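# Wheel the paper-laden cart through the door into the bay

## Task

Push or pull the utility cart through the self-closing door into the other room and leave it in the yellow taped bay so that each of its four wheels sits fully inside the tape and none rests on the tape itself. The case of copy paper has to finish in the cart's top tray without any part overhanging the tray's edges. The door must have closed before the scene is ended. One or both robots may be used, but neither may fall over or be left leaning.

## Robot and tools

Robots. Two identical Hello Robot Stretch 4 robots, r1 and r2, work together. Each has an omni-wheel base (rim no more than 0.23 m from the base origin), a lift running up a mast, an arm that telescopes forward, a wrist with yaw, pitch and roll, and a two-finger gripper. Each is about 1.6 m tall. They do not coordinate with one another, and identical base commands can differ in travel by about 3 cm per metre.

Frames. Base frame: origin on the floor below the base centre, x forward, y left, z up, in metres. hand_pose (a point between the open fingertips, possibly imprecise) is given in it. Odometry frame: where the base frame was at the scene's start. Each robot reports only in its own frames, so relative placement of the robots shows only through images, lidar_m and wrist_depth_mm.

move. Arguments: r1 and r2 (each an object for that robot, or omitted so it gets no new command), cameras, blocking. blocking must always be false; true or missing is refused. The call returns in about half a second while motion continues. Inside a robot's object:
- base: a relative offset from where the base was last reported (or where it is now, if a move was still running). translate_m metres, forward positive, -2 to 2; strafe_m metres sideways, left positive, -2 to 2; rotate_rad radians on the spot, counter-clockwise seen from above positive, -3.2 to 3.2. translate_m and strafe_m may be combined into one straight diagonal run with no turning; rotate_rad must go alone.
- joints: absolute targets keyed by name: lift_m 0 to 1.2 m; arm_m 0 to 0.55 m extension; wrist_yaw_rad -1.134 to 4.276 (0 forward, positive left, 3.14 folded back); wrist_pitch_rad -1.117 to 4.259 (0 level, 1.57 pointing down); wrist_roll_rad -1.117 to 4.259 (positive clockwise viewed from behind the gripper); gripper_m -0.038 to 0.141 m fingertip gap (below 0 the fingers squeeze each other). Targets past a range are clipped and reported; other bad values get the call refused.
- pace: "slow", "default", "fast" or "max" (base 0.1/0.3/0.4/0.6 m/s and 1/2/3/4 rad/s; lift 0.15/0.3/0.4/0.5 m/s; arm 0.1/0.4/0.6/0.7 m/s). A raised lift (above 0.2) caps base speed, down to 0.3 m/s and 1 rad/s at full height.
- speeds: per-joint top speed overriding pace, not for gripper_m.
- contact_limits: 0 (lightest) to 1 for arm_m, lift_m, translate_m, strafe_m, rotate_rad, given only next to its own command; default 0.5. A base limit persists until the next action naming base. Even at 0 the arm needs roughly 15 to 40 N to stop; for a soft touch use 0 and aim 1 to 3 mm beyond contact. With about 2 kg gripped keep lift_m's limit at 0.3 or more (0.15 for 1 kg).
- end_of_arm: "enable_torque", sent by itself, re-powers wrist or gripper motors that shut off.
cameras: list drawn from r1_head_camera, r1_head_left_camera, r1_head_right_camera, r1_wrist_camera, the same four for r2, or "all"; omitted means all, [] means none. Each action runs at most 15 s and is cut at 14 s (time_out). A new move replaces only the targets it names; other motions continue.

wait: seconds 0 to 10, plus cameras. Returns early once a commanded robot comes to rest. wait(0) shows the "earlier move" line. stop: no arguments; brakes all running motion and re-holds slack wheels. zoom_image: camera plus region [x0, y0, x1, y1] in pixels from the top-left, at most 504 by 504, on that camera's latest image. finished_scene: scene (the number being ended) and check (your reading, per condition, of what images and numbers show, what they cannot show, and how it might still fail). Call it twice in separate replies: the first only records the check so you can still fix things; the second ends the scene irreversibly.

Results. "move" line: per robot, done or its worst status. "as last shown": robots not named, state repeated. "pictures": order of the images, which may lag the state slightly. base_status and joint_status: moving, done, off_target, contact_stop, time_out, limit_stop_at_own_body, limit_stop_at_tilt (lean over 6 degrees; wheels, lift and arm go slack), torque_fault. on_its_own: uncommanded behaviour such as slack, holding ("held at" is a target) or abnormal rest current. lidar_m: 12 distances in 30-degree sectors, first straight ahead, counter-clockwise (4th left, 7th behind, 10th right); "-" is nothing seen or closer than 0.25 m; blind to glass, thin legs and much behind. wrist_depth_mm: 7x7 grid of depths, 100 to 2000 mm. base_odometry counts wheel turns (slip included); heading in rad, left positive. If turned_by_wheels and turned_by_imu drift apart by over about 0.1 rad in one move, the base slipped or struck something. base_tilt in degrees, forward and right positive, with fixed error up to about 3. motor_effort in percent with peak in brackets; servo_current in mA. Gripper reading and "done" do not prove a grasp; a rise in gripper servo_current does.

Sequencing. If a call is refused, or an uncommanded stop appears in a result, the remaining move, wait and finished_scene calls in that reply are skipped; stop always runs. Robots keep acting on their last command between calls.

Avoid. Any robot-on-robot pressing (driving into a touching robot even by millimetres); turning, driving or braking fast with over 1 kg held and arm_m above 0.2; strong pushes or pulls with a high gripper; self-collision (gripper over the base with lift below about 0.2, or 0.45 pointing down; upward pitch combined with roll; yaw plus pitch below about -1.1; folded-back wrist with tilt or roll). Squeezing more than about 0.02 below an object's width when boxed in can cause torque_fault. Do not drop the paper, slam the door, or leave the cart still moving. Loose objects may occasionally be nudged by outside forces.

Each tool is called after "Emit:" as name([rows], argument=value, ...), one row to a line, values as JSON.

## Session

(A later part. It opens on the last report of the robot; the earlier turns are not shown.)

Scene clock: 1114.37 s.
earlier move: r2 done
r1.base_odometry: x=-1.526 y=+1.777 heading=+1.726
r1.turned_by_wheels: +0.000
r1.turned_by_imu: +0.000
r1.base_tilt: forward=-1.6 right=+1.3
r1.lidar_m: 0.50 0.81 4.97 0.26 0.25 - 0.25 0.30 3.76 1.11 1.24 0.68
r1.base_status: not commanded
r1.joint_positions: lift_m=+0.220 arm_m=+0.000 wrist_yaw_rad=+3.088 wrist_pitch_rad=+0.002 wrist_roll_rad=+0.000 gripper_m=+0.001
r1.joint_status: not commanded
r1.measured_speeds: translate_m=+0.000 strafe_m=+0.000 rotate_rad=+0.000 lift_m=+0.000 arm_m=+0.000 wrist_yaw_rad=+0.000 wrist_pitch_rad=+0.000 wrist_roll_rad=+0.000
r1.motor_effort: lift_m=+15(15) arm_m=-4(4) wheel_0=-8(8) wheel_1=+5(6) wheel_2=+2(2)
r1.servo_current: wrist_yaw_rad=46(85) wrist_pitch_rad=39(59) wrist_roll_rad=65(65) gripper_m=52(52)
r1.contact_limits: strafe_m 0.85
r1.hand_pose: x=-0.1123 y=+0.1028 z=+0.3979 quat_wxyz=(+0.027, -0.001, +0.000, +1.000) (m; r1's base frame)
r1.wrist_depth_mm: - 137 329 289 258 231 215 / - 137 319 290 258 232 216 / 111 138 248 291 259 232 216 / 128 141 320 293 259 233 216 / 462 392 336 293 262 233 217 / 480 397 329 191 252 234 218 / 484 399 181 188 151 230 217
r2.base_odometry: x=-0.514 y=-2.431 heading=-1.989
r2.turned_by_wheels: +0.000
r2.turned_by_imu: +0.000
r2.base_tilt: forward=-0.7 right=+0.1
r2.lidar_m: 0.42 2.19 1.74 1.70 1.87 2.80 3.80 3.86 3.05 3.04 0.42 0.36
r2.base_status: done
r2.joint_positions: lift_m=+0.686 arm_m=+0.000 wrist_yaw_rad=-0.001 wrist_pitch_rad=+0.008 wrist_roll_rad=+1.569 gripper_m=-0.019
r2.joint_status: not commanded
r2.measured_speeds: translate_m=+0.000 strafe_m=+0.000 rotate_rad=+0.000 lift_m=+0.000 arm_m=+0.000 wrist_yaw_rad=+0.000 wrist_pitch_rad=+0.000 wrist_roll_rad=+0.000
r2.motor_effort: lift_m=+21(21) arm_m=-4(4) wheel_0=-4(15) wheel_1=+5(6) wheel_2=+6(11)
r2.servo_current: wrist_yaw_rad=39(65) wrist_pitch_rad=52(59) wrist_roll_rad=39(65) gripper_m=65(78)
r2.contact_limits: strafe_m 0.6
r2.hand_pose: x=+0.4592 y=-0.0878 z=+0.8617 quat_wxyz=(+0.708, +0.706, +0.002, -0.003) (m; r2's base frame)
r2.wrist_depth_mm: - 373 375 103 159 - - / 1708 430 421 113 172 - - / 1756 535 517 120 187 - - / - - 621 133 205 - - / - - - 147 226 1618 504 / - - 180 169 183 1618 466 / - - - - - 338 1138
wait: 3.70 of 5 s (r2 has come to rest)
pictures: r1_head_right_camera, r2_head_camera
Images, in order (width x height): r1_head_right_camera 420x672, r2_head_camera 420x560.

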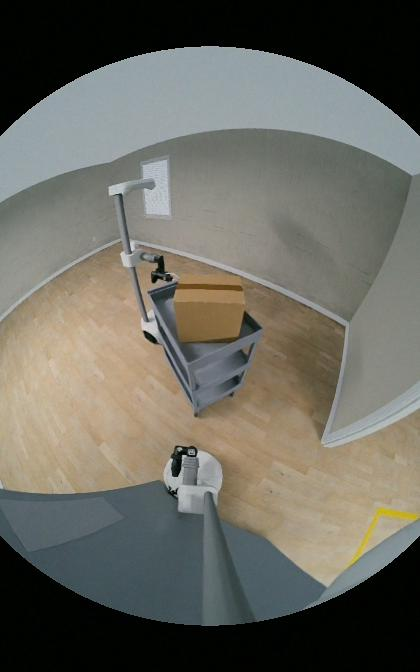

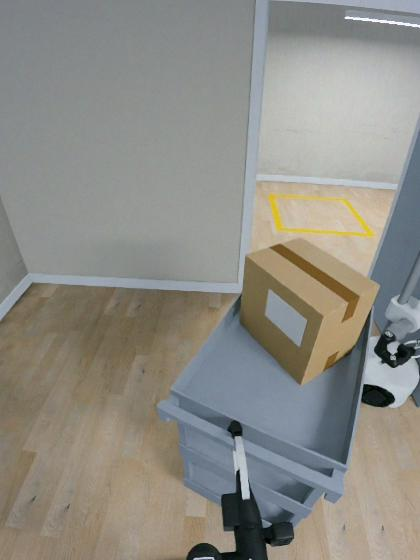

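Emit:
move(blocking=false, r2={"base": {"translate_m": -0.06, "strafe_m": -0.19}, "contact_limits": {"strafe_m": 0.6}, "pace": "slow"}, cameras=[])

Emit:
wait(seconds=5, cameras=["r2_head_camera"])

Emit:
zoom_image(camera="r2_head_camera", region=[140, 240, 420, 520])

Scene clock: 1140.67 s.
move: r2 moving
r1.base_odometry: x=-1.526 y=+1.777 heading=+1.726
r1.turned_by_wheels: +0.000
r1.turned_by_imu: +0.000
r1.base_tilt: forward=-1.6 right=+1.3
r1.lidar_m: 0.49 0.82 4.94 0.27 0.25 - 0.25 0.29 3.77 1.14 1.24 0.67
r1.base_status: not commanded
r1.joint_positions: lift_m=+0.220 arm_m=+0.000 wrist_yaw_rad=+3.088 wrist_pitch_rad=+0.002 wrist_roll_rad=+0.000 gripper_m=+0.001
r1.joint_status: not commanded
r1.measured_speeds: translate_m=+0.000 strafe_m=+0.000 rotate_rad=+0.000 lift_m=+0.000 arm_m=+0.000 wrist_yaw_rad=+0.000 wrist_pitch_rad=+0.000 wrist_roll_rad=+0.000
r1.motor_effort: lift_m=+15(15) arm_m=-4(4) wheel_0=-8(8) wheel_1=+5(6) wheel_2=+2(2)
r1.servo_current: wrist_yaw_rad=52(52) wrist_pitch_rad=46(46) wrist_roll_rad=20(59) gripper_m=46(59)
r1.contact_limits: strafe_m 0.85
r1.hand_pose: x=-0.1123 y=+0.1028 z=+0.3979 quat_wxyz=(+0.027, -0.001, +0.000, +1.000) (m; r1's base frame)
r1.wrist_depth_mm: - 137 330 290 257 232 214 / - 137 320 290 258 232 216 / 111 138 249 290 257 232 217 / 128 141 320 293 259 233 217 / 462 392 334 293 260 232 217 / 480 399 329 193 253 235 217 / 488 397 180 188 151 231 218
r2.base_odometry: x=-0.523 y=-2.423 heading=-1.988
r2.turned_by_wheels: +0.001
r2.turned_by_imu: +0.002
r2.base_tilt: forward=-0.6 right=+0.0
r2.lidar_m: 0.44 2.20 1.77 1.73 1.87 2.83 3.77 3.84 3.04 3.02 1.30 0.37
r2.base_status: translate_m moving; strafe_m moving
r2.joint_positions: lift_m=+0.686 arm_m=+0.000 wrist_yaw_rad=+0.003 wrist_pitch_rad=+0.008 wrist_roll_rad=+1.569 gripper_m=-0.019
r2.joint_status: not commanded
r2.measured_speeds: translate_m=-0.015 strafe_m=-0.047 rotate_rad=+0.001 lift_m=+0.000 arm_m=+0.000 wrist_yaw_rad=+0.007 wrist_pitch_rad=+0.000 wrist_roll_rad=+0.000
r2.motor_effort: lift_m=+21(21) arm_m=-4(4) wheel_0=+13(13) wheel_1=-8(9) wheel_2=+9(9)
r2.servo_current: wrist_yaw_rad=46(59) wrist_pitch_rad=52(59) wrist_roll_rad=52(59) gripper_m=65(72)
r2.contact_limits: strafe_m 0.6
r2.hand_pose: x=+0.4596 y=-0.0865 z=+0.8617 quat_wxyz=(+0.708, +0.706, +0.004, -0.002) (m; r2's base frame)
r2.wrist_depth_mm: - 373 373 103 158 - - / 1756 430 421 110 171 - - / - 539 517 118 186 - - / - - 603 132 204 - - / - - - 146 225 1618 496 / - - 181 167 182 1576 466 / - - - - - 342 1118
pictures: none
No camera images: "cameras" was empty.

Scene clock: 1143.43 s.
earlier move: r2 done
r1.base_odometry: x=-1.526 y=+1.777 heading=+1.726
r1.turned_by_wheels: +0.000
r1.turned_by_imu: +0.000
r1.base_tilt: forward=-1.6 right=+1.3
r1.lidar_m: 0.41 0.63 4.97 0.28 0.25 - 0.25 0.28 3.77 1.12 1.25 0.61
r1.base_status: not commanded
r1.joint_positions: lift_m=+0.220 arm_m=+0.000 wrist_yaw_rad=+3.088 wrist_pitch_rad=+0.002 wrist_roll_rad=+0.000 gripper_m=+0.001
r1.joint_status: not commanded
r1.measured_speeds: translate_m=+0.000 strafe_m=+0.000 rotate_rad=+0.000 lift_m=+0.000 arm_m=+0.000 wrist_yaw_rad=+0.000 wrist_pitch_rad=+0.000 wrist_roll_rad=+0.000
r1.motor_effort: lift_m=+15(15) arm_m=-3(4) wheel_0=-7(8) wheel_1=+5(6) wheel_2=+2(2)
r1.servo_current: wrist_yaw_rad=59(72) wrist_pitch_rad=39(52) wrist_roll_rad=46(65) gripper_m=46(59)
r1.contact_limits: strafe_m 0.85
r1.hand_pose: x=-0.1123 y=+0.1028 z=+0.3979 quat_wxyz=(+0.027, -0.001, +0.000, +1.000) (m; r1's base frame)
r1.wrist_depth_mm: - 137 329 290 257 230 214 / - 138 317 290 259 232 216 / 111 138 249 291 260 234 216 / 128 141 319 293 262 235 216 / 466 394 336 294 260 234 218 / 484 397 329 193 253 234 217 / 484 397 181 188 152 230 218
r2.base_odometry: x=-0.663 y=-2.299 heading=-1.988
r2.turned_by_wheels: +0.000
r2.turned_by_imu: +0.001
r2.base_tilt: forward=-0.7 right=+0.1
r2.lidar_m: 0.39 2.28 1.94 1.89 2.08 3.17 3.74 3.64 2.88 2.83 1.42 0.40
r2.base_status: done
r2.joint_positions: lift_m=+0.686 arm_m=+0.000 wrist_yaw_rad=+0.004 wrist_pitch_rad=+0.008 wrist_roll_rad=+1.569 gripper_m=-0.019
r2.joint_status: not commanded
r2.measured_speeds: translate_m=+0.000 strafe_m=+0.000 rotate_rad=+0.000 lift_m=+0.000 arm_m=+0.000 wrist_yaw_rad=+0.000 wrist_pitch_rad=+0.000 wrist_roll_rad=+0.000
r2.motor_effort: lift_m=+21(21) arm_m=-4(4) wheel_0=+8(15) wheel_1=-4(9) wheel_2=+7(12)
r2.servo_current: wrist_yaw_rad=39(65) wrist_pitch_rad=52(59) wrist_roll_rad=46(65) gripper_m=65(78)
r2.contact_limits: strafe_m 0.6
r2.hand_pose: x=+0.4597 y=-0.0861 z=+0.8617 quat_wxyz=(+0.708, +0.706, +0.004, -0.001) (m; r2's base frame)
r2.wrist_depth_mm: 1708 - 559 139 195 - - / 1808 462 439 145 203 759 - / - 473 452 150 211 - - / - 530 530 160 220 - - / - - 603 167 229 - - / - - 181 174 180 1618 496 / - - - - - 1397 1182
wait: 2.77 of 5 s (r2 has come to rest)
pictures: r2_head_camera
Images, in order (width x height): r2_head_camera 420x560.

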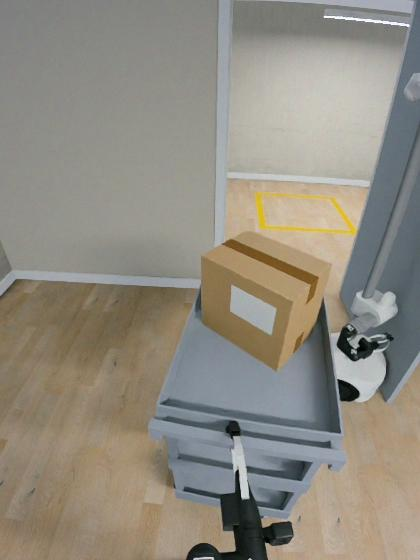

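Scaled by 1.800 from the camera's 420x560 image, which has a finer 1200x1600 frame.

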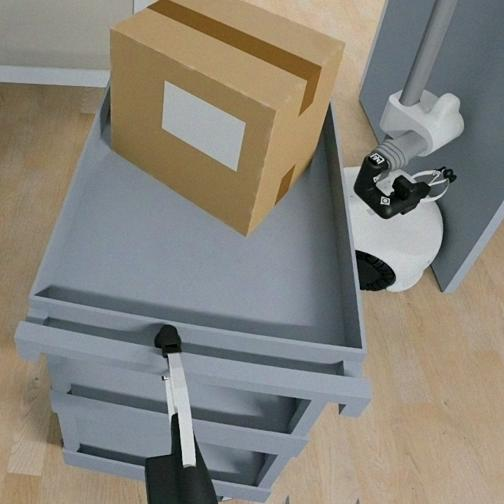

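Emit:
zoom_image(camera="r2_head_camera", region=[180, 120, 420, 300])

Scaled by 2.100 from the camera's 420x560 image, which has a finer 1200x1600 frame.

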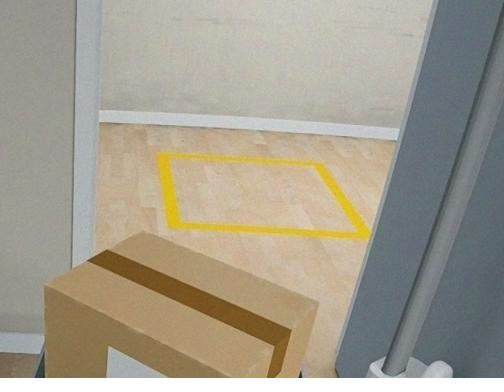

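Emit:
move(blocking=false, r2={"base": {"translate_m": 0.35, "strafe_m": -0.026}, "contact_limits": {"strafe_m": 0.6}, "pace": "slow"}, cameras=[])

Emit:
wait(seconds=6, cameras=["r2_head_camera", "r1_head_right_camera"])

Emit:
zoom_image(camera="r2_head_camera", region=[140, 240, 420, 520])

Scene clock: 1189.73 s.
move: r2 moving
r1.base_odometry: x=-1.526 y=+1.777 heading=+1.726
r1.turned_by_wheels: +0.000
r1.turned_by_imu: +0.000
r1.base_tilt: forward=-1.6 right=+1.3
r1.lidar_m: 0.41 0.61 4.96 0.28 0.25 - 0.25 0.29 3.78 1.11 1.24 0.58
r1.base_status: not commanded
r1.joint_positions: lift_m=+0.220 arm_m=+0.000 wrist_yaw_rad=+3.088 wrist_pitch_rad=+0.002 wrist_roll_rad=+0.000 gripper_m=+0.001
r1.joint_status: not commanded
r1.measured_speeds: translate_m=+0.000 strafe_m=+0.000 rotate_rad=+0.000 lift_m=+0.000 arm_m=+0.000 wrist_yaw_rad=+0.000 wrist_pitch_rad=+0.000 wrist_roll_rad=+0.000
r1.motor_effort: lift_m=+15(15) arm_m=-3(4) wheel_0=-7(8) wheel_1=+5(6) wheel_2=+2(2)
r1.servo_current: wrist_yaw_rad=46(65) wrist_pitch_rad=39(46) wrist_roll_rad=33(59) gripper_m=52(59)
r1.contact_limits: strafe_m 0.85
r1.hand_pose: x=-0.1123 y=+0.1028 z=+0.3979 quat_wxyz=(+0.027, -0.001, +0.000, +1.000) (m; r1's base frame)
r1.wrist_depth_mm: - 137 330 290 257 231 214 / - 137 319 291 258 232 215 / 111 138 249 293 259 233 216 / 128 141 320 293 260 234 217 / 469 394 336 294 259 233 217 / 484 394 329 192 253 234 217 / 488 397 181 188 151 230 218
r2.base_odometry: x=-0.669 y=-2.310 heading=-1.988
r2.turned_by_wheels: +0.000
r2.turned_by_imu: +0.001
r2.base_tilt: forward=-0.7 right=+0.1
r2.lidar_m: 0.41 2.27 1.90 1.91 2.08 3.12 3.77 3.66 2.86 2.82 1.39 0.42
r2.base_status: translate_m moving; strafe_m moving
r2.joint_positions: lift_m=+0.686 arm_m=+0.000 wrist_yaw_rad=+0.004 wrist_pitch_rad=+0.008 wrist_roll_rad=+1.569 gripper_m=-0.019
r2.joint_status: not commanded
r2.measured_speeds: translate_m=+0.049 strafe_m=-0.004 rotate_rad=+0.001 lift_m=+0.000 arm_m=+0.000 wrist_yaw_rad=-0.014 wrist_pitch_rad=+0.000 wrist_roll_rad=+0.000
r2.motor_effort: lift_m=+21(21) arm_m=-4(4) wheel_0=+6(14) wheel_1=+6(7) wheel_2=-13(13)
r2.servo_current: wrist_yaw_rad=46(52) wrist_pitch_rad=46(59) wrist_roll_rad=52(59) gripper_m=72(72)
r2.contact_limits: strafe_m 0.6
r2.hand_pose: x=+0.4596 y=-0.0864 z=+0.8617 quat_wxyz=(+0.708, +0.706, +0.004, -0.001) (m; r2's base frame)
r2.wrist_depth_mm: 1708 - 554 139 195 - - / 1808 462 442 145 203 768 - / - 477 449 151 212 - - / - 525 525 160 220 - - / - - 603 167 230 - - / - - 181 175 180 1618 496 / - 140 - - - 1397 1182
pictures: none
No camera images: "cameras" was empty.

Scene clock: 1194.03 s.
earlier move: r2 done
r1.base_odometry: x=-1.526 y=+1.777 heading=+1.726
r1.turned_by_wheels: +0.000
r1.turned_by_imu: +0.000
r1.base_tilt: forward=-1.5 right=+1.3
r1.lidar_m: 0.40 0.70 4.96 0.29 0.25 - 0.25 0.31 3.78 1.14 0.32 0.32
r1.base_status: not commanded
r1.joint_positions: lift_m=+0.220 arm_m=+0.000 wrist_yaw_rad=+3.088 wrist_pitch_rad=+0.002 wrist_roll_rad=+0.000 gripper_m=+0.001
r1.joint_status: not commanded
r1.measured_speeds: translate_m=+0.000 strafe_m=+0.000 rotate_rad=+0.000 lift_m=+0.000 arm_m=+0.000 wrist_yaw_rad=+0.000 wrist_pitch_rad=+0.000 wrist_roll_rad=+0.000
r1.motor_effort: lift_m=+15(15) arm_m=-4(4) wheel_0=-7(8) wheel_1=+5(6) wheel_2=+2(2)
r1.servo_current: wrist_yaw_rad=33(72) wrist_pitch_rad=46(52) wrist_roll_rad=46(65) gripper_m=52(59)
r1.contact_limits: strafe_m 0.85
r1.hand_pose: x=-0.1123 y=+0.1028 z=+0.3979 quat_wxyz=(+0.027, -0.001, +0.000, +1.000) (m; r1's base frame)
r1.wrist_depth_mm: - 137 330 291 258 231 215 / - 137 319 291 258 231 216 / 111 138 249 291 259 232 216 / 128 141 320 291 259 235 216 / 462 394 336 293 262 234 217 / 484 397 329 191 253 234 218 / 484 399 181 189 152 230 217
r2.base_odometry: x=-0.828 y=-2.609 heading=-1.988
r2.turned_by_wheels: +0.000
r2.turned_by_imu: -0.001
r2.base_tilt: forward=-0.7 right=+0.1
r2.lidar_m: 0.42 1.90 1.91 1.90 2.06 3.10 4.11 3.67 2.91 2.84 0.96 0.41
r2.base_status: done
r2.joint_positions: lift_m=+0.686 arm_m=+0.000 wrist_yaw_rad=-0.002 wrist_pitch_rad=+0.008 wrist_roll_rad=+1.569 gripper_m=-0.019
r2.joint_status: not commanded
r2.measured_speeds: translate_m=+0.000 strafe_m=+0.000 rotate_rad=+0.000 lift_m=+0.000 arm_m=+0.000 wrist_yaw_rad=+0.000 wrist_pitch_rad=+0.000 wrist_roll_rad=+0.000
r2.motor_effort: lift_m=+21(21) arm_m=-4(4) wheel_0=+3(14) wheel_1=+4(8) wheel_2=-8(13)
r2.servo_current: wrist_yaw_rad=46(59) wrist_pitch_rad=46(59) wrist_roll_rad=59(65) gripper_m=72(78)
r2.contact_limits: strafe_m 0.6
r2.hand_pose: x=+0.4591 y=-0.0879 z=+0.8617 quat_wxyz=(+0.708, +0.706, +0.002, -0.003) (m; r2's base frame)
r2.wrist_depth_mm: - - 500 132 189 - - / - 430 424 140 198 - - / - 488 466 147 208 - - / 1537 585 544 156 219 - - / - - 640 166 231 - - / - - 181 174 181 1499 492 / - - - - - 1499 1205
wait: 4.30 of 6 s (r2 has come to rest)
pictures: r1_head_right_camera, r2_head_camera
Images, in order (width x height): r1_head_right_camera 420x672, r2_head_camera 420x560.

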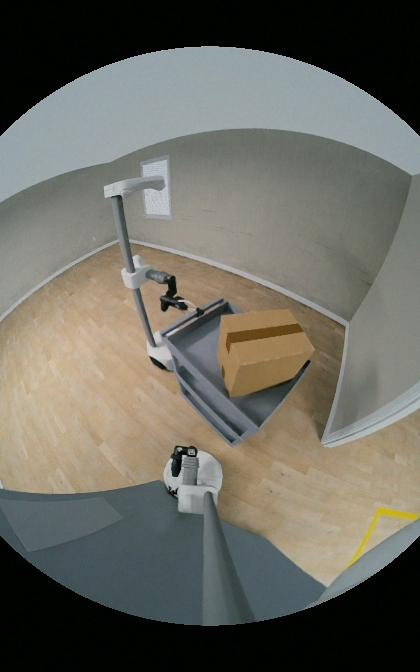

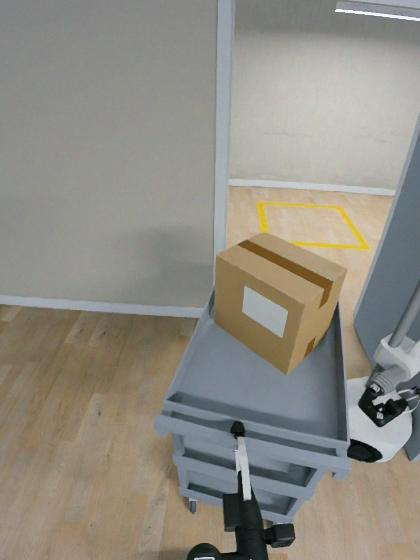

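Scaled by 1.800 from the camera's 420x560 image, which has a finer 1200x1600 frame.

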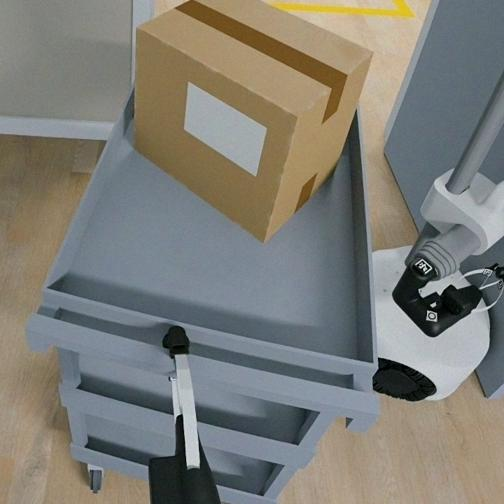

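Emit:
zoom_image(camera="r2_head_camera", region=[190, 150, 390, 330])

Scaled by 2.520 from the camera's 420x560 image, which has a finer 1200x1600 frame.

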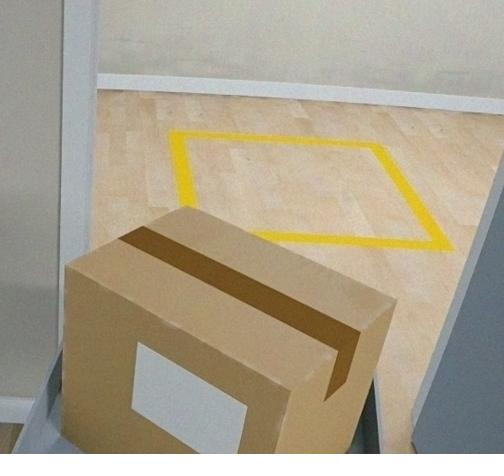

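Emit:
move(blocking=false, r2={"base": {"translate_m": 0.437, "strafe_m": -0.108}, "contact_limits": {"strafe_m": 0.6}, "pace": "slow"}, cameras=[])

Emit:
wait(seconds=7, cameras=["r2_head_camera", "r1_head_right_camera"])

Emit:
zoom_image(camera="r2_head_camera", region=[140, 240, 420, 520])

Emit:
zoom_image(camera="r2_head_camera", region=[190, 150, 390, 330])

Scene clock: 1216.70 s.
move: r2 moving
r1.base_odometry: x=-1.526 y=+1.777 heading=+1.726
r1.turned_by_wheels: +0.000
r1.turned_by_imu: +0.000
r1.base_tilt: forward=-1.6 right=+1.3
r1.lidar_m: 0.39 0.72 4.97 0.27 0.25 - 0.25 0.31 3.78 1.10 0.33 0.33
r1.base_status: not commanded
r1.joint_positions: lift_m=+0.220 arm_m=+0.000 wrist_yaw_rad=+3.088 wrist_pitch_rad=+0.002 wrist_roll_rad=+0.000 gripper_m=+0.001
r1.joint_status: not commanded
r1.measured_speeds: translate_m=+0.000 strafe_m=+0.000 rotate_rad=+0.000 lift_m=+0.000 arm_m=+0.000 wrist_yaw_rad=+0.000 wrist_pitch_rad=+0.000 wrist_roll_rad=+0.000
r1.motor_effort: lift_m=+15(15) arm_m=-3(4) wheel_0=-8(8) wheel_1=+6(6) wheel_2=+2(2)
r1.servo_current: wrist_yaw_rad=52(52) wrist_pitch_rad=39(46) wrist_roll_rad=46(59) gripper_m=52(52)
r1.contact_limits: strafe_m 0.85
r1.hand_pose: x=-0.1123 y=+0.1028 z=+0.3979 quat_wxyz=(+0.027, -0.001, +0.000, +1.000) (m; r1's base frame)
r1.wrist_depth_mm: - 137 332 290 258 231 215 / - 137 320 290 259 232 216 / 111 137 249 291 258 232 216 / 128 141 320 291 259 234 217 / 466 394 336 293 260 233 217 / 484 397 330 192 254 234 218 / 480 399 181 188 151 230 218
r2.base_odometry: x=-0.836 y=-2.619 heading=-1.988
r2.turned_by_wheels: +0.000
r2.turned_by_imu: +0.000
r2.base_tilt: forward=-0.7 right=+0.1
r2.lidar_m: 0.42 1.88 1.93 1.89 2.06 3.10 4.15 3.63 2.88 2.84 0.95 0.41
r2.base_status: translate_m moving; strafe_m moving
r2.joint_positions: lift_m=+0.686 arm_m=+0.000 wrist_yaw_rad=-0.002 wrist_pitch_rad=+0.008 wrist_roll_rad=+1.569 gripper_m=-0.019
r2.joint_status: not commanded
r2.measured_speeds: translate_m=+0.049 strafe_m=-0.012 rotate_rad=-0.001 lift_m=+0.000 arm_m=+0.000 wrist_yaw_rad=+0.000 wrist_pitch_rad=+0.000 wrist_roll_rad=+0.000
r2.motor_effort: lift_m=+21(21) arm_m=-4(4) wheel_0=+4(9) wheel_1=+6(6) wheel_2=-13(13)
r2.servo_current: wrist_yaw_rad=52(52) wrist_pitch_rad=52(59) wrist_roll_rad=46(52) gripper_m=65(78)
r2.contact_limits: strafe_m 0.6
r2.hand_pose: x=+0.4591 y=-0.0879 z=+0.8617 quat_wxyz=(+0.708, +0.706, +0.002, -0.003) (m; r2's base frame)
r2.wrist_depth_mm: - - 496 132 188 - - / - 424 421 139 197 - - / - 492 462 146 208 - - / 1464 564 549 155 218 - - / - - 640 166 230 - - / - - 179 174 181 1499 496 / - - - - - 1430 1182
pictures: none
No camera images: "cameras" was empty.

Scene clock: 1221.97 s.
earlier move: r2 done
r1.base_odometry: x=-1.526 y=+1.777 heading=+1.726
r1.turned_by_wheels: +0.000
r1.turned_by_imu: +0.000
r1.base_tilt: forward=-1.6 right=+1.3
r1.lidar_m: 0.61 4.00 4.95 0.28 0.25 - 0.25 0.29 3.78 0.48 0.38 0.39
r1.base_status: not commanded
r1.joint_positions: lift_m=+0.220 arm_m=+0.000 wrist_yaw_rad=+3.088 wrist_pitch_rad=+0.002 wrist_roll_rad=+0.000 gripper_m=+0.001
r1.joint_status: not commanded
r1.measured_speeds: translate_m=+0.000 strafe_m=+0.000 rotate_rad=+0.000 lift_m=+0.000 arm_m=+0.000 wrist_yaw_rad=+0.000 wrist_pitch_rad=+0.000 wrist_roll_rad=+0.000
r1.motor_effort: lift_m=+15(15) arm_m=-4(4) wheel_0=-8(8) wheel_1=+6(6) wheel_2=+2(2)
r1.servo_current: wrist_yaw_rad=59(72) wrist_pitch_rad=46(52) wrist_roll_rad=46(65) gripper_m=46(59)
r1.contact_limits: strafe_m 0.85
r1.hand_pose: x=-0.1123 y=+0.1028 z=+0.3979 quat_wxyz=(+0.027, -0.001, +0.000, +1.000) (m; r1's base frame)
r1.wrist_depth_mm: - 137 330 290 257 231 214 / - 137 320 291 258 232 216 / 111 138 247 291 260 232 216 / 128 141 322 293 259 234 216 / 462 394 334 293 260 233 217 / 484 397 329 193 252 235 217 / 488 397 181 189 152 231 217
r2.base_odometry: x=-1.104 y=-2.964 heading=-1.987
r2.turned_by_wheels: +0.001
r2.turned_by_imu: +0.003
r2.base_tilt: forward=-0.7 right=+0.0
r2.lidar_m: 0.40 1.40 1.97 1.94 2.12 3.20 - 3.55 2.83 0.75 0.64 0.40
r2.base_status: done
r2.joint_positions: lift_m=+0.686 arm_m=+0.000 wrist_yaw_rad=+0.001 wrist_pitch_rad=+0.008 wrist_roll_rad=+1.569 gripper_m=-0.019
r2.joint_status: not commanded
r2.measured_speeds: translate_m=+0.000 strafe_m=+0.000 rotate_rad=+0.000 lift_m=+0.000 arm_m=+0.000 wrist_yaw_rad=+0.000 wrist_pitch_rad=+0.000 wrist_roll_rad=+0.000
r2.motor_effort: lift_m=+21(21) arm_m=-4(4) wheel_0=+7(15) wheel_1=+4(7) wheel_2=-4(13)
r2.servo_current: wrist_yaw_rad=39(59) wrist_pitch_rad=52(59) wrist_roll_rad=46(65) gripper_m=65(78)
r2.contact_limits: strafe_m 0.6
r2.hand_pose: x=+0.4594 y=-0.0871 z=+0.8617 quat_wxyz=(+0.708, +0.706, +0.003, -0.002) (m; r2's base frame)
r2.wrist_depth_mm: - - 554 139 195 - - / - 466 442 145 202 768 - / - 484 459 151 212 - - / - - 525 160 220 - - / - - 609 167 230 - - / - - 181 174 180 - 492 / - - - - - - 1138
wait: 5.27 of 7 s (r2 has come to rest)
pictures: r1_head_right_camera, r2_head_camera
Images, in order (width x height): r1_head_right_camera 420x672, r2_head_camera 420x560.

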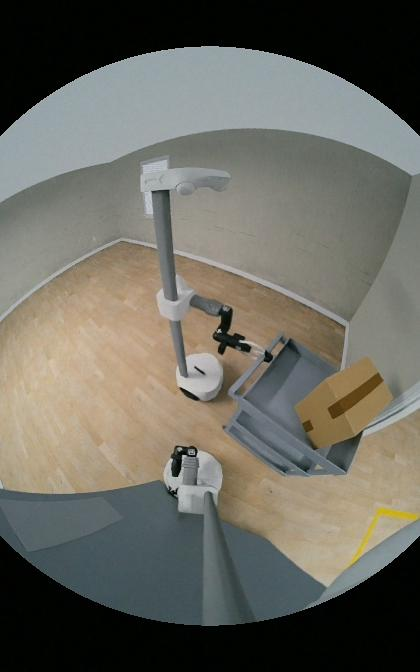

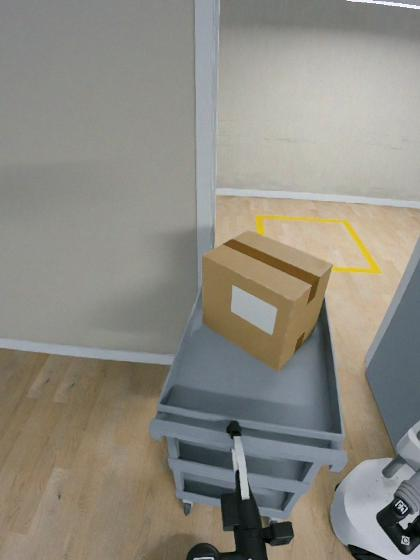

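Scaled by 1.800 from the camera's 420x560 image, which has a finer 1200x1600 frame.

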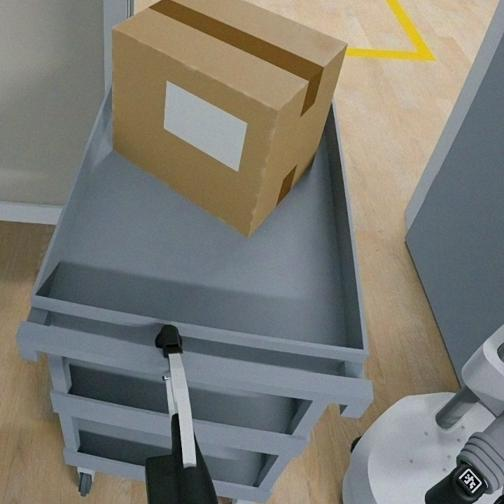

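Scaled by 2.520 from the camera's 420x560 image, which has a finer 1200x1600 frame.

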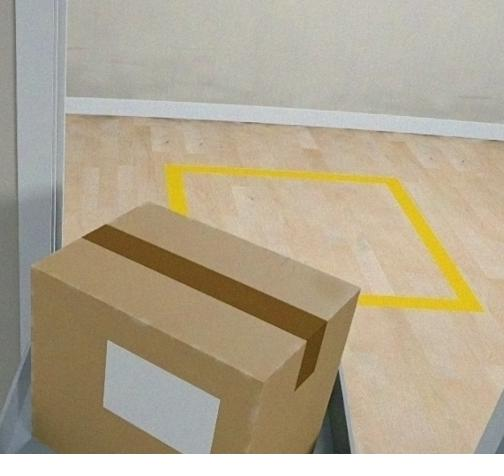

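Emit:
move(blocking=false, r2={"base": {"translate_m": 0.113, "strafe_m": 0.07}, "contact_limits": {"strafe_m": 0.6}, "pace": "slow"}, cameras=[])

Emit:
wait(seconds=5, cameras=["r2_head_camera"])

Emit:
zoom_image(camera="r2_head_camera", region=[140, 240, 420, 520])

Emit:
zoom_image(camera="r2_head_camera", region=[190, 150, 390, 330])

Scene clock: 1246.93 s.
move: r2 moving
r1.base_odometry: x=-1.526 y=+1.777 heading=+1.726
r1.turned_by_wheels: +0.000
r1.turned_by_imu: +0.000
r1.base_tilt: forward=-1.6 right=+1.3
r1.lidar_m: 0.59 3.99 4.96 0.28 0.25 - 0.25 0.31 3.74 0.49 0.39 0.38
r1.base_status: not commanded
r1.joint_positions: lift_m=+0.220 arm_m=+0.000 wrist_yaw_rad=+3.088 wrist_pitch_rad=+0.002 wrist_roll_rad=+0.000 gripper_m=+0.001
r1.joint_status: not commanded
r1.measured_speeds: translate_m=+0.000 strafe_m=+0.000 rotate_rad=+0.000 lift_m=+0.000 arm_m=+0.000 wrist_yaw_rad=+0.000 wrist_pitch_rad=+0.000 wrist_roll_rad=+0.000
r1.motor_effort: lift_m=+15(15) arm_m=-3(4) wheel_0=-8(8) wheel_1=+5(6) wheel_2=+2(2)
r1.servo_current: wrist_yaw_rad=59(65) wrist_pitch_rad=39(46) wrist_roll_rad=39(65) gripper_m=46(59)
r1.contact_limits: strafe_m 0.85
r1.hand_pose: x=-0.1123 y=+0.1028 z=+0.3979 quat_wxyz=(+0.027, -0.001, +0.000, +1.000) (m; r1's base frame)
r1.wrist_depth_mm: - 137 332 289 257 232 215 / - 137 320 290 258 233 216 / 111 138 249 293 257 233 216 / 128 141 322 293 258 234 217 / 466 392 334 293 259 233 216 / 480 394 329 193 253 235 217 / 488 399 181 188 151 230 218
r2.base_odometry: x=-1.102 y=-2.978 heading=-1.988
r2.turned_by_wheels: -0.001
r2.turned_by_imu: +0.000
r2.base_tilt: forward=-0.7 right=+0.1
r2.lidar_m: 0.42 1.40 1.99 1.93 2.13 3.16 - 3.59 2.84 0.73 0.61 0.40
r2.base_status: translate_m moving; strafe_m moving
r2.joint_positions: lift_m=+0.686 arm_m=+0.000 wrist_yaw_rad=+0.001 wrist_pitch_rad=+0.008 wrist_roll_rad=+1.569 gripper_m=-0.019
r2.joint_status: not commanded
r2.measured_speeds: translate_m=+0.047 strafe_m=+0.030 rotate_rad=-0.004 lift_m=+0.000 arm_m=+0.000 wrist_yaw_rad=-0.003 wrist_pitch_rad=+0.000 wrist_roll_rad=+0.000
r2.motor_effort: lift_m=+21(21) arm_m=-4(4) wheel_0=-2(5) wheel_1=+8(11) wheel_2=-11(11)
r2.servo_current: wrist_yaw_rad=52(52) wrist_pitch_rad=46(59) wrist_roll_rad=46(52) gripper_m=72(78)
r2.contact_limits: strafe_m 0.6
r2.hand_pose: x=+0.4594 y=-0.0872 z=+0.8617 quat_wxyz=(+0.708, +0.706, +0.003, -0.002) (m; r2's base frame)
r2.wrist_depth_mm: - - 564 142 197 - - / - 488 445 147 204 778 - / - 477 455 153 213 - - / - - 525 160 221 - - / - - 603 167 229 - - / - - 180 175 182 - 492 / - - - - - - 1138
pictures: none
No camera images: "cameras" was empty.

Scene clock: 1248.93 s.
earlier move: r2 done
r1.base_odometry: x=-1.526 y=+1.777 heading=+1.726
r1.turned_by_wheels: +0.000
r1.turned_by_imu: +0.000
r1.base_tilt: forward=-1.5 right=+1.3
r1.lidar_m: 0.64 4.02 4.95 0.25 0.25 - 0.25 0.30 3.77 0.53 0.46 0.45
r1.base_status: not commanded
r1.joint_positions: lift_m=+0.220 arm_m=+0.000 wrist_yaw_rad=+3.088 wrist_pitch_rad=+0.002 wrist_roll_rad=+0.000 gripper_m=+0.001
r1.joint_status: not commanded
r1.measured_speeds: translate_m=+0.000 strafe_m=+0.000 rotate_rad=+0.000 lift_m=+0.000 arm_m=+0.000 wrist_yaw_rad=+0.000 wrist_pitch_rad=+0.000 wrist_roll_rad=+0.000
r1.motor_effort: lift_m=+15(15) arm_m=-4(4) wheel_0=-7(8) wheel_1=+5(6) wheel_2=+2(2)
r1.servo_current: wrist_yaw_rad=46(78) wrist_pitch_rad=46(52) wrist_roll_rad=52(65) gripper_m=46(59)
r1.contact_limits: strafe_m 0.85
r1.hand_pose: x=-0.1123 y=+0.1028 z=+0.3979 quat_wxyz=(+0.027, -0.001, +0.000, +1.000) (m; r1's base frame)
r1.wrist_depth_mm: - 137 334 290 258 232 214 / - 137 319 291 258 232 216 / 111 138 248 291 258 232 216 / 128 140 319 291 259 234 216 / 466 392 332 291 260 234 218 / 484 397 329 192 254 235 216 / 484 399 181 188 151 230 217
r2.base_odometry: x=-1.086 y=-3.096 heading=-1.988
r2.turned_by_wheels: +0.000
r2.turned_by_imu: +0.000
r2.base_tilt: forward=-0.7 right=+0.1
r2.lidar_m: 0.43 1.30 1.91 1.87 2.05 3.04 - 3.69 2.90 0.66 0.43 0.41
r2.base_status: done
r2.joint_positions: lift_m=+0.686 arm_m=+0.000 wrist_yaw_rad=-0.002 wrist_pitch_rad=+0.008 wrist_roll_rad=+1.569 gripper_m=-0.019
r2.joint_status: not commanded
r2.measured_speeds: translate_m=+0.000 strafe_m=+0.000 rotate_rad=+0.000 lift_m=+0.000 arm_m=+0.000 wrist_yaw_rad=+0.000 wrist_pitch_rad=+0.000 wrist_roll_rad=+0.000
r2.motor_effort: lift_m=+21(21) arm_m=-4(4) wheel_0=-7(11) wheel_1=+3(11) wheel_2=-8(14)
r2.servo_current: wrist_yaw_rad=52(52) wrist_pitch_rad=52(65) wrist_roll_rad=59(65) gripper_m=78(78)
r2.contact_limits: strafe_m 0.6
r2.hand_pose: x=+0.4591 y=-0.0880 z=+0.8617 quat_wxyz=(+0.708, +0.706, +0.002, -0.003) (m; r2's base frame)
r2.wrist_depth_mm: - 488 462 129 183 - - / - 421 418 135 193 - - / - 504 469 143 206 - - / - - 569 153 219 - - / - - - 163 230 - - / - - 180 174 182 - 477 / - - - - - - -
wait: 2.00 of 5 s (r2 has come to rest)
pictures: r2_head_camera
Images, in order (width x height): r2_head_camera 420x560.

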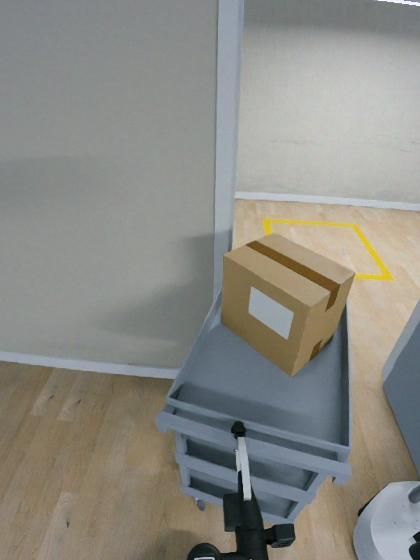

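Scaled by 1.800 from the camera's 420x560 image, which has a finer 1200x1600 frame.

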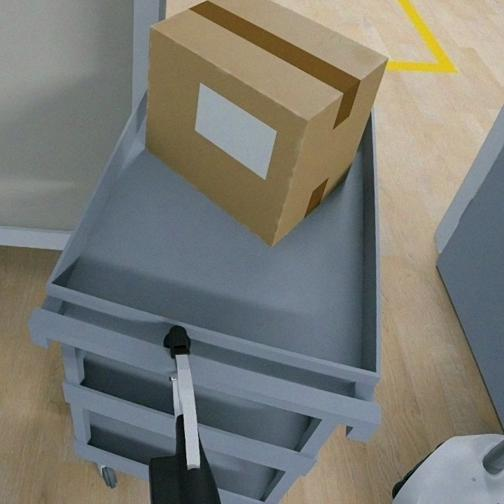

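Scaled by 2.520 from the camera's 420x560 image, which has a finer 1200x1600 frame.

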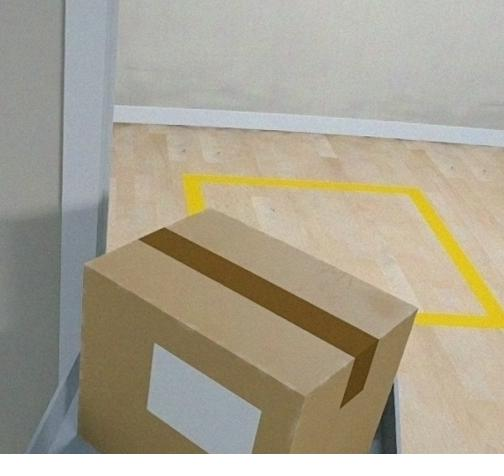

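Emit:
wait(seconds=0, cameras=["r2_head_left_camera", "r1_head_camera", "r1_head_right_camera"])

Scene clock: 1262.67 s.
r1.base_odometry: x=-1.526 y=+1.777 heading=+1.726
r1.turned_by_wheels: +0.000
r1.turned_by_imu: +0.000
r1.base_tilt: forward=-1.6 right=+1.3
r1.lidar_m: 0.65 4.01 4.96 0.30 0.25 - 0.25 0.28 3.76 0.53 0.46 0.46
r1.base_status: not commanded
r1.joint_positions: lift_m=+0.220 arm_m=+0.000 wrist_yaw_rad=+3.088 wrist_pitch_rad=+0.002 wrist_roll_rad=+0.000 gripper_m=+0.001
r1.joint_status: not commanded
r1.measured_speeds: translate_m=+0.000 strafe_m=+0.000 rotate_rad=+0.000 lift_m=+0.000 arm_m=+0.000 wrist_yaw_rad=+0.000 wrist_pitch_rad=+0.000 wrist_roll_rad=+0.000
r1.motor_effort: lift_m=+15(15) arm_m=-3(4) wheel_0=-8(8) wheel_1=+5(6) wheel_2=+2(2)
r1.servo_current: wrist_yaw_rad=39(78) wrist_pitch_rad=46(52) wrist_roll_rad=59(65) gripper_m=46(59)
r1.contact_limits: strafe_m 0.85
r1.hand_pose: x=-0.1123 y=+0.1028 z=+0.3979 quat_wxyz=(+0.027, -0.001, +0.000, +1.000) (m; r1's base frame)
r1.wrist_depth_mm: - 137 332 290 257 231 214 / - 137 320 291 259 231 216 / 111 138 248 291 259 232 216 / 128 141 320 293 258 234 216 / 462 392 336 293 260 234 217 / 480 394 329 192 252 235 218 / 488 397 181 188 151 230 217
r2.base_odometry: x=-1.086 y=-3.096 heading=-1.988
r2.turned_by_wheels: +0.000
r2.turned_by_imu: +0.000
r2.base_tilt: forward=-0.7 right=+0.1
r2.lidar_m: 0.43 1.30 1.89 1.85 2.05 3.03 - 3.68 2.93 0.68 0.43 0.39
r2.base_status: done
r2.joint_positions: lift_m=+0.686 arm_m=+0.000 wrist_yaw_rad=-0.002 wrist_pitch_rad=+0.008 wrist_roll_rad=+1.569 gripper_m=-0.019
r2.joint_status: not commanded
r2.measured_speeds: translate_m=+0.000 strafe_m=+0.000 rotate_rad=+0.000 lift_m=+0.000 arm_m=+0.000 wrist_yaw_rad=+0.000 wrist_pitch_rad=+0.000 wrist_roll_rad=+0.000
r2.motor_effort: lift_m=+21(21) arm_m=-3(4) wheel_0=-8(11) wheel_1=+4(11) wheel_2=-8(14)
r2.servo_current: wrist_yaw_rad=46(52) wrist_pitch_rad=52(65) wrist_roll_rad=39(65) gripper_m=78(78)
r2.contact_limits: strafe_m 0.6
r2.hand_pose: x=+0.4591 y=-0.0880 z=+0.8617 quat_wxyz=(+0.708, +0.706, +0.002, -0.003) (m; r2's base frame)
r2.wrist_depth_mm: - 484 466 129 183 - - / - 418 418 135 194 - - / - 504 473 143 206 - - / - - 569 153 219 - - / - - - 163 230 - - / - - 181 174 181 - 473 / - - - - - - -
pictures: r1_head_camera, r1_head_right_camera, r2_head_left_camera
Images, in order (width x height): r1_head_camera 420x560, r1_head_right_camera 420x672, r2_head_left_camera 420x672.

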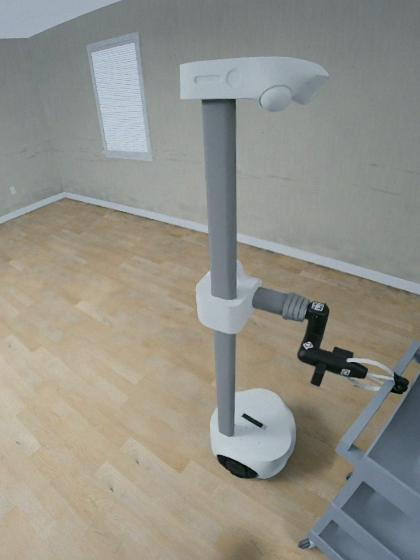

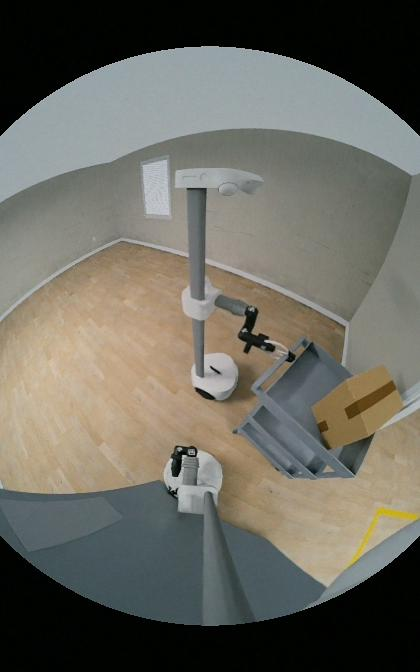

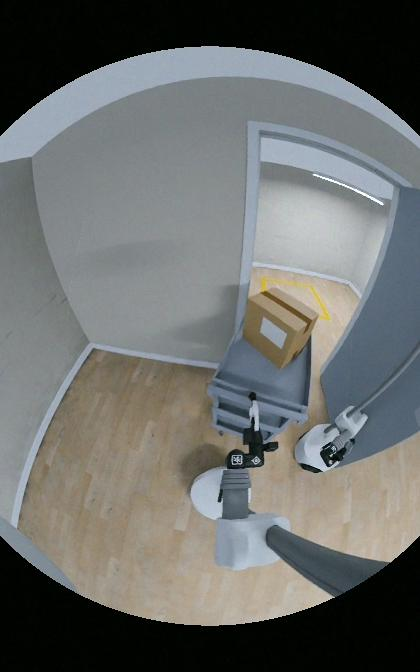

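Emit:
zoom_image(camera="r2_head_left_camera", region=[180, 250, 350, 480])

Emit:
zoom_image(camera="r1_head_right_camera", region=[230, 310, 420, 520])

Emit:
zoom_image(camera="r2_head_camera", region=[150, 200, 300, 400])

Scaled by 2.191 from the camera's 420x672 image, which has a finer 600x960 frame.

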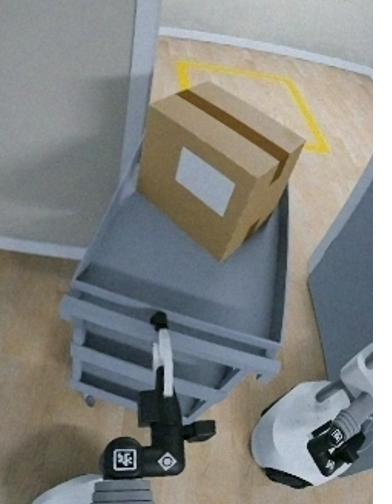

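Scaled by 2.400 from the camera's 420x672 image, which has a finer 600x960 frame.

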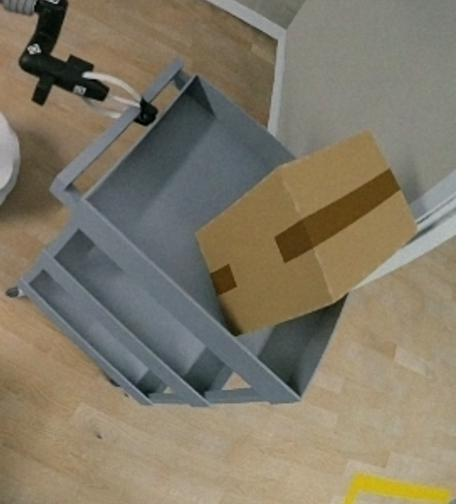

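This scene's latest camera images include none from r2_head_camera. They are from: r1_head_camera, r1_head_right_camera, r2_head_left_camera. r2_head_camera's image comes with the result of a call that names it in "cameras".

Emit:
move(blocking=false, r2={"base": {"translate_m": 0.114, "strafe_m": 0.037}, "contact_limits": {"strafe_m": 0.6}, "pace": "slow"}, cameras=[])

Emit:
wait(seconds=5, cameras=["r2_head_camera"])

Emit:
zoom_image(camera="r2_head_camera", region=[140, 240, 420, 520])

Emit:
zoom_image(camera="r2_head_camera", region=[190, 200, 340, 340])

Scene clock: 1290.60 s.
move: r2 moving
r1.base_odometry: x=-1.526 y=+1.777 heading=+1.726
r1.turned_by_wheels: +0.000
r1.turned_by_imu: +0.000
r1.base_tilt: forward=-1.5 right=+1.3
r1.lidar_m: 0.66 3.99 4.96 0.29 0.25 - 0.25 0.30 3.77 0.53 0.47 0.46
r1.base_status: not commanded
r1.joint_positions: lift_m=+0.220 arm_m=+0.000 wrist_yaw_rad=+3.088 wrist_pitch_rad=+0.002 wrist_roll_rad=+0.000 gripper_m=+0.001
r1.joint_status: not commanded
r1.measured_speeds: translate_m=+0.000 strafe_m=+0.000 rotate_rad=+0.000 lift_m=+0.000 arm_m=+0.000 wrist_yaw_rad=+0.000 wrist_pitch_rad=+0.000 wrist_roll_rad=+0.000
r1.motor_effort: lift_m=+15(15) arm_m=-3(4) wheel_0=-8(8) wheel_1=+6(6) wheel_2=+2(2)
r1.servo_current: wrist_yaw_rad=65(72) wrist_pitch_rad=33(52) wrist_roll_rad=26(65) gripper_m=46(59)
r1.contact_limits: strafe_m 0.85
r1.hand_pose: x=-0.1123 y=+0.1028 z=+0.3979 quat_wxyz=(+0.027, -0.001, +0.000, +1.000) (m; r1's base frame)
r1.wrist_depth_mm: - 137 332 290 257 232 215 / - 138 319 293 258 232 217 / 111 138 248 291 259 233 216 / 128 141 322 291 259 235 216 / 466 392 334 293 259 233 216 / 480 397 330 192 252 235 218 / 488 397 182 189 151 230 217
r2.base_odometry: x=-1.087 y=-3.109 heading=-1.988
r2.turned_by_wheels: +0.000
r2.turned_by_imu: +0.000
r2.base_tilt: forward=-0.7 right=+0.1
r2.lidar_m: 0.42 1.31 1.88 1.85 2.04 3.07 - 3.68 2.92 0.65 0.44 0.40
r2.base_status: translate_m moving; strafe_m moving
r2.joint_positions: lift_m=+0.686 arm_m=+0.000 wrist_yaw_rad=-0.002 wrist_pitch_rad=+0.008 wrist_roll_rad=+1.569 gripper_m=-0.019
r2.joint_status: not commanded
r2.measured_speeds: translate_m=+0.049 strafe_m=+0.016 rotate_rad=-0.001 lift_m=+0.000 arm_m=+0.000 wrist_yaw_rad=+0.000 wrist_pitch_rad=+0.000 wrist_roll_rad=+0.000
r2.motor_effort: lift_m=+21(21) arm_m=-4(4) wheel_0=+5(8) wheel_1=+7(8) wheel_2=-13(13)
r2.servo_current: wrist_yaw_rad=46(59) wrist_pitch_rad=52(59) wrist_roll_rad=52(52) gripper_m=72(78)
r2.contact_limits: strafe_m 0.6
r2.hand_pose: x=+0.4591 y=-0.0881 z=+0.8617 quat_wxyz=(+0.708, +0.706, +0.002, -0.004) (m; r2's base frame)
r2.wrist_depth_mm: - 473 452 - 181 - - / - 413 410 134 192 - - / - 508 477 141 205 - - / - - 569 150 218 - - / - - - 162 230 - - / - - 180 174 180 - 473 / - - - - - - -
pictures: none
No camera images: "cameras" was empty.

Scene clock: 1292.67 s.
earlier move: r2 done
r1.base_odometry: x=-1.526 y=+1.777 heading=+1.726
r1.turned_by_wheels: +0.000
r1.turned_by_imu: +0.000
r1.base_tilt: forward=-1.6 right=+1.3
r1.lidar_m: 0.67 4.00 4.97 0.28 0.25 - 0.25 0.30 3.77 0.58 0.53 0.55
r1.base_status: not commanded
r1.joint_positions: lift_m=+0.220 arm_m=+0.000 wrist_yaw_rad=+3.088 wrist_pitch_rad=+0.002 wrist_roll_rad=+0.000 gripper_m=+0.001
r1.joint_status: not commanded
r1.measured_speeds: translate_m=+0.000 strafe_m=+0.000 rotate_rad=+0.000 lift_m=+0.000 arm_m=+0.000 wrist_yaw_rad=+0.000 wrist_pitch_rad=+0.000 wrist_roll_rad=+0.000
r1.motor_effort: lift_m=+15(15) arm_m=-3(4) wheel_0=-8(8) wheel_1=+5(6) wheel_2=+2(2)
r1.servo_current: wrist_yaw_rad=33(72) wrist_pitch_rad=39(52) wrist_roll_rad=52(65) gripper_m=52(59)
r1.contact_limits: strafe_m 0.85
r1.hand_pose: x=-0.1123 y=+0.1028 z=+0.3979 quat_wxyz=(+0.027, -0.001, +0.000, +1.000) (m; r1's base frame)
r1.wrist_depth_mm: - 137 332 290 257 232 214 / - 137 320 291 257 233 215 / 111 138 248 291 259 233 216 / 128 141 320 294 259 232 217 / 466 394 334 294 259 234 217 / 480 394 330 191 252 234 217 / 484 397 181 189 151 231 217
r2.base_odometry: x=-1.098 y=-3.215 heading=-1.988
r2.turned_by_wheels: +0.000
r2.turned_by_imu: +0.001
r2.base_tilt: forward=-0.7 right=+0.0
r2.lidar_m: 0.43 1.19 1.79 1.82 1.97 2.99 - 3.76 2.99 0.64 0.40 0.39
r2.base_status: done
r2.joint_positions: lift_m=+0.686 arm_m=+0.000 wrist_yaw_rad=-0.002 wrist_pitch_rad=+0.008 wrist_roll_rad=+1.569 gripper_m=-0.019
r2.joint_status: not commanded
r2.measured_speeds: translate_m=+0.000 strafe_m=+0.000 rotate_rad=+0.000 lift_m=+0.000 arm_m=+0.000 wrist_yaw_rad=+0.000 wrist_pitch_rad=+0.000 wrist_roll_rad=+0.000
r2.motor_effort: lift_m=+21(21) arm_m=-4(4) wheel_0=+5(10) wheel_1=+4(8) wheel_2=-7(13)
r2.servo_current: wrist_yaw_rad=39(59) wrist_pitch_rad=52(59) wrist_roll_rad=52(65) gripper_m=65(78)
r2.contact_limits: strafe_m 0.6
r2.hand_pose: x=+0.4591 y=-0.0881 z=+0.8617 quat_wxyz=(+0.708, +0.706, +0.002, -0.004) (m; r2's base frame)
r2.wrist_depth_mm: - 402 399 113 168 - - / - 410 413 121 180 - - / - - 488 131 193 - - / - - 585 141 210 - - / - - - 153 228 - 525 / - - 180 171 183 - 466 / - - - - - - -
wait: 2.07 of 5 s (r2 has come to rest)
pictures: r2_head_camera
Images, in order (width x height): r2_head_camera 420x560.

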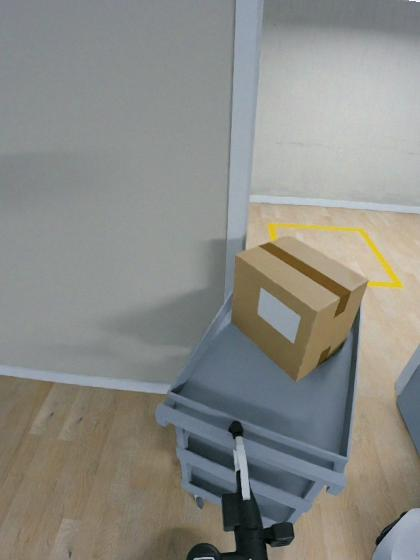

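Scaled by 1.800 from the camera's 420x560 image, which has a finer 1200x1600 frame.

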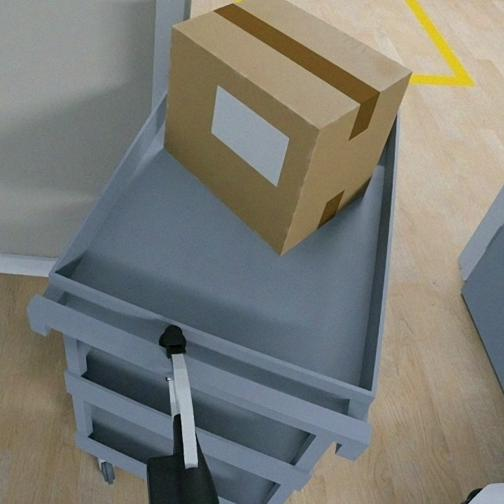

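Scaled by 3.360 from the camera's 420x560 image, which has a finer 1200x1600 frame.

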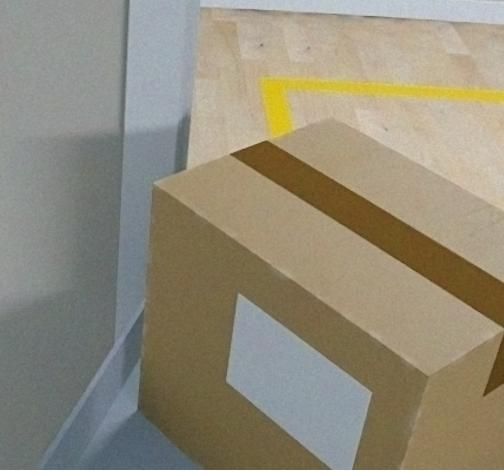

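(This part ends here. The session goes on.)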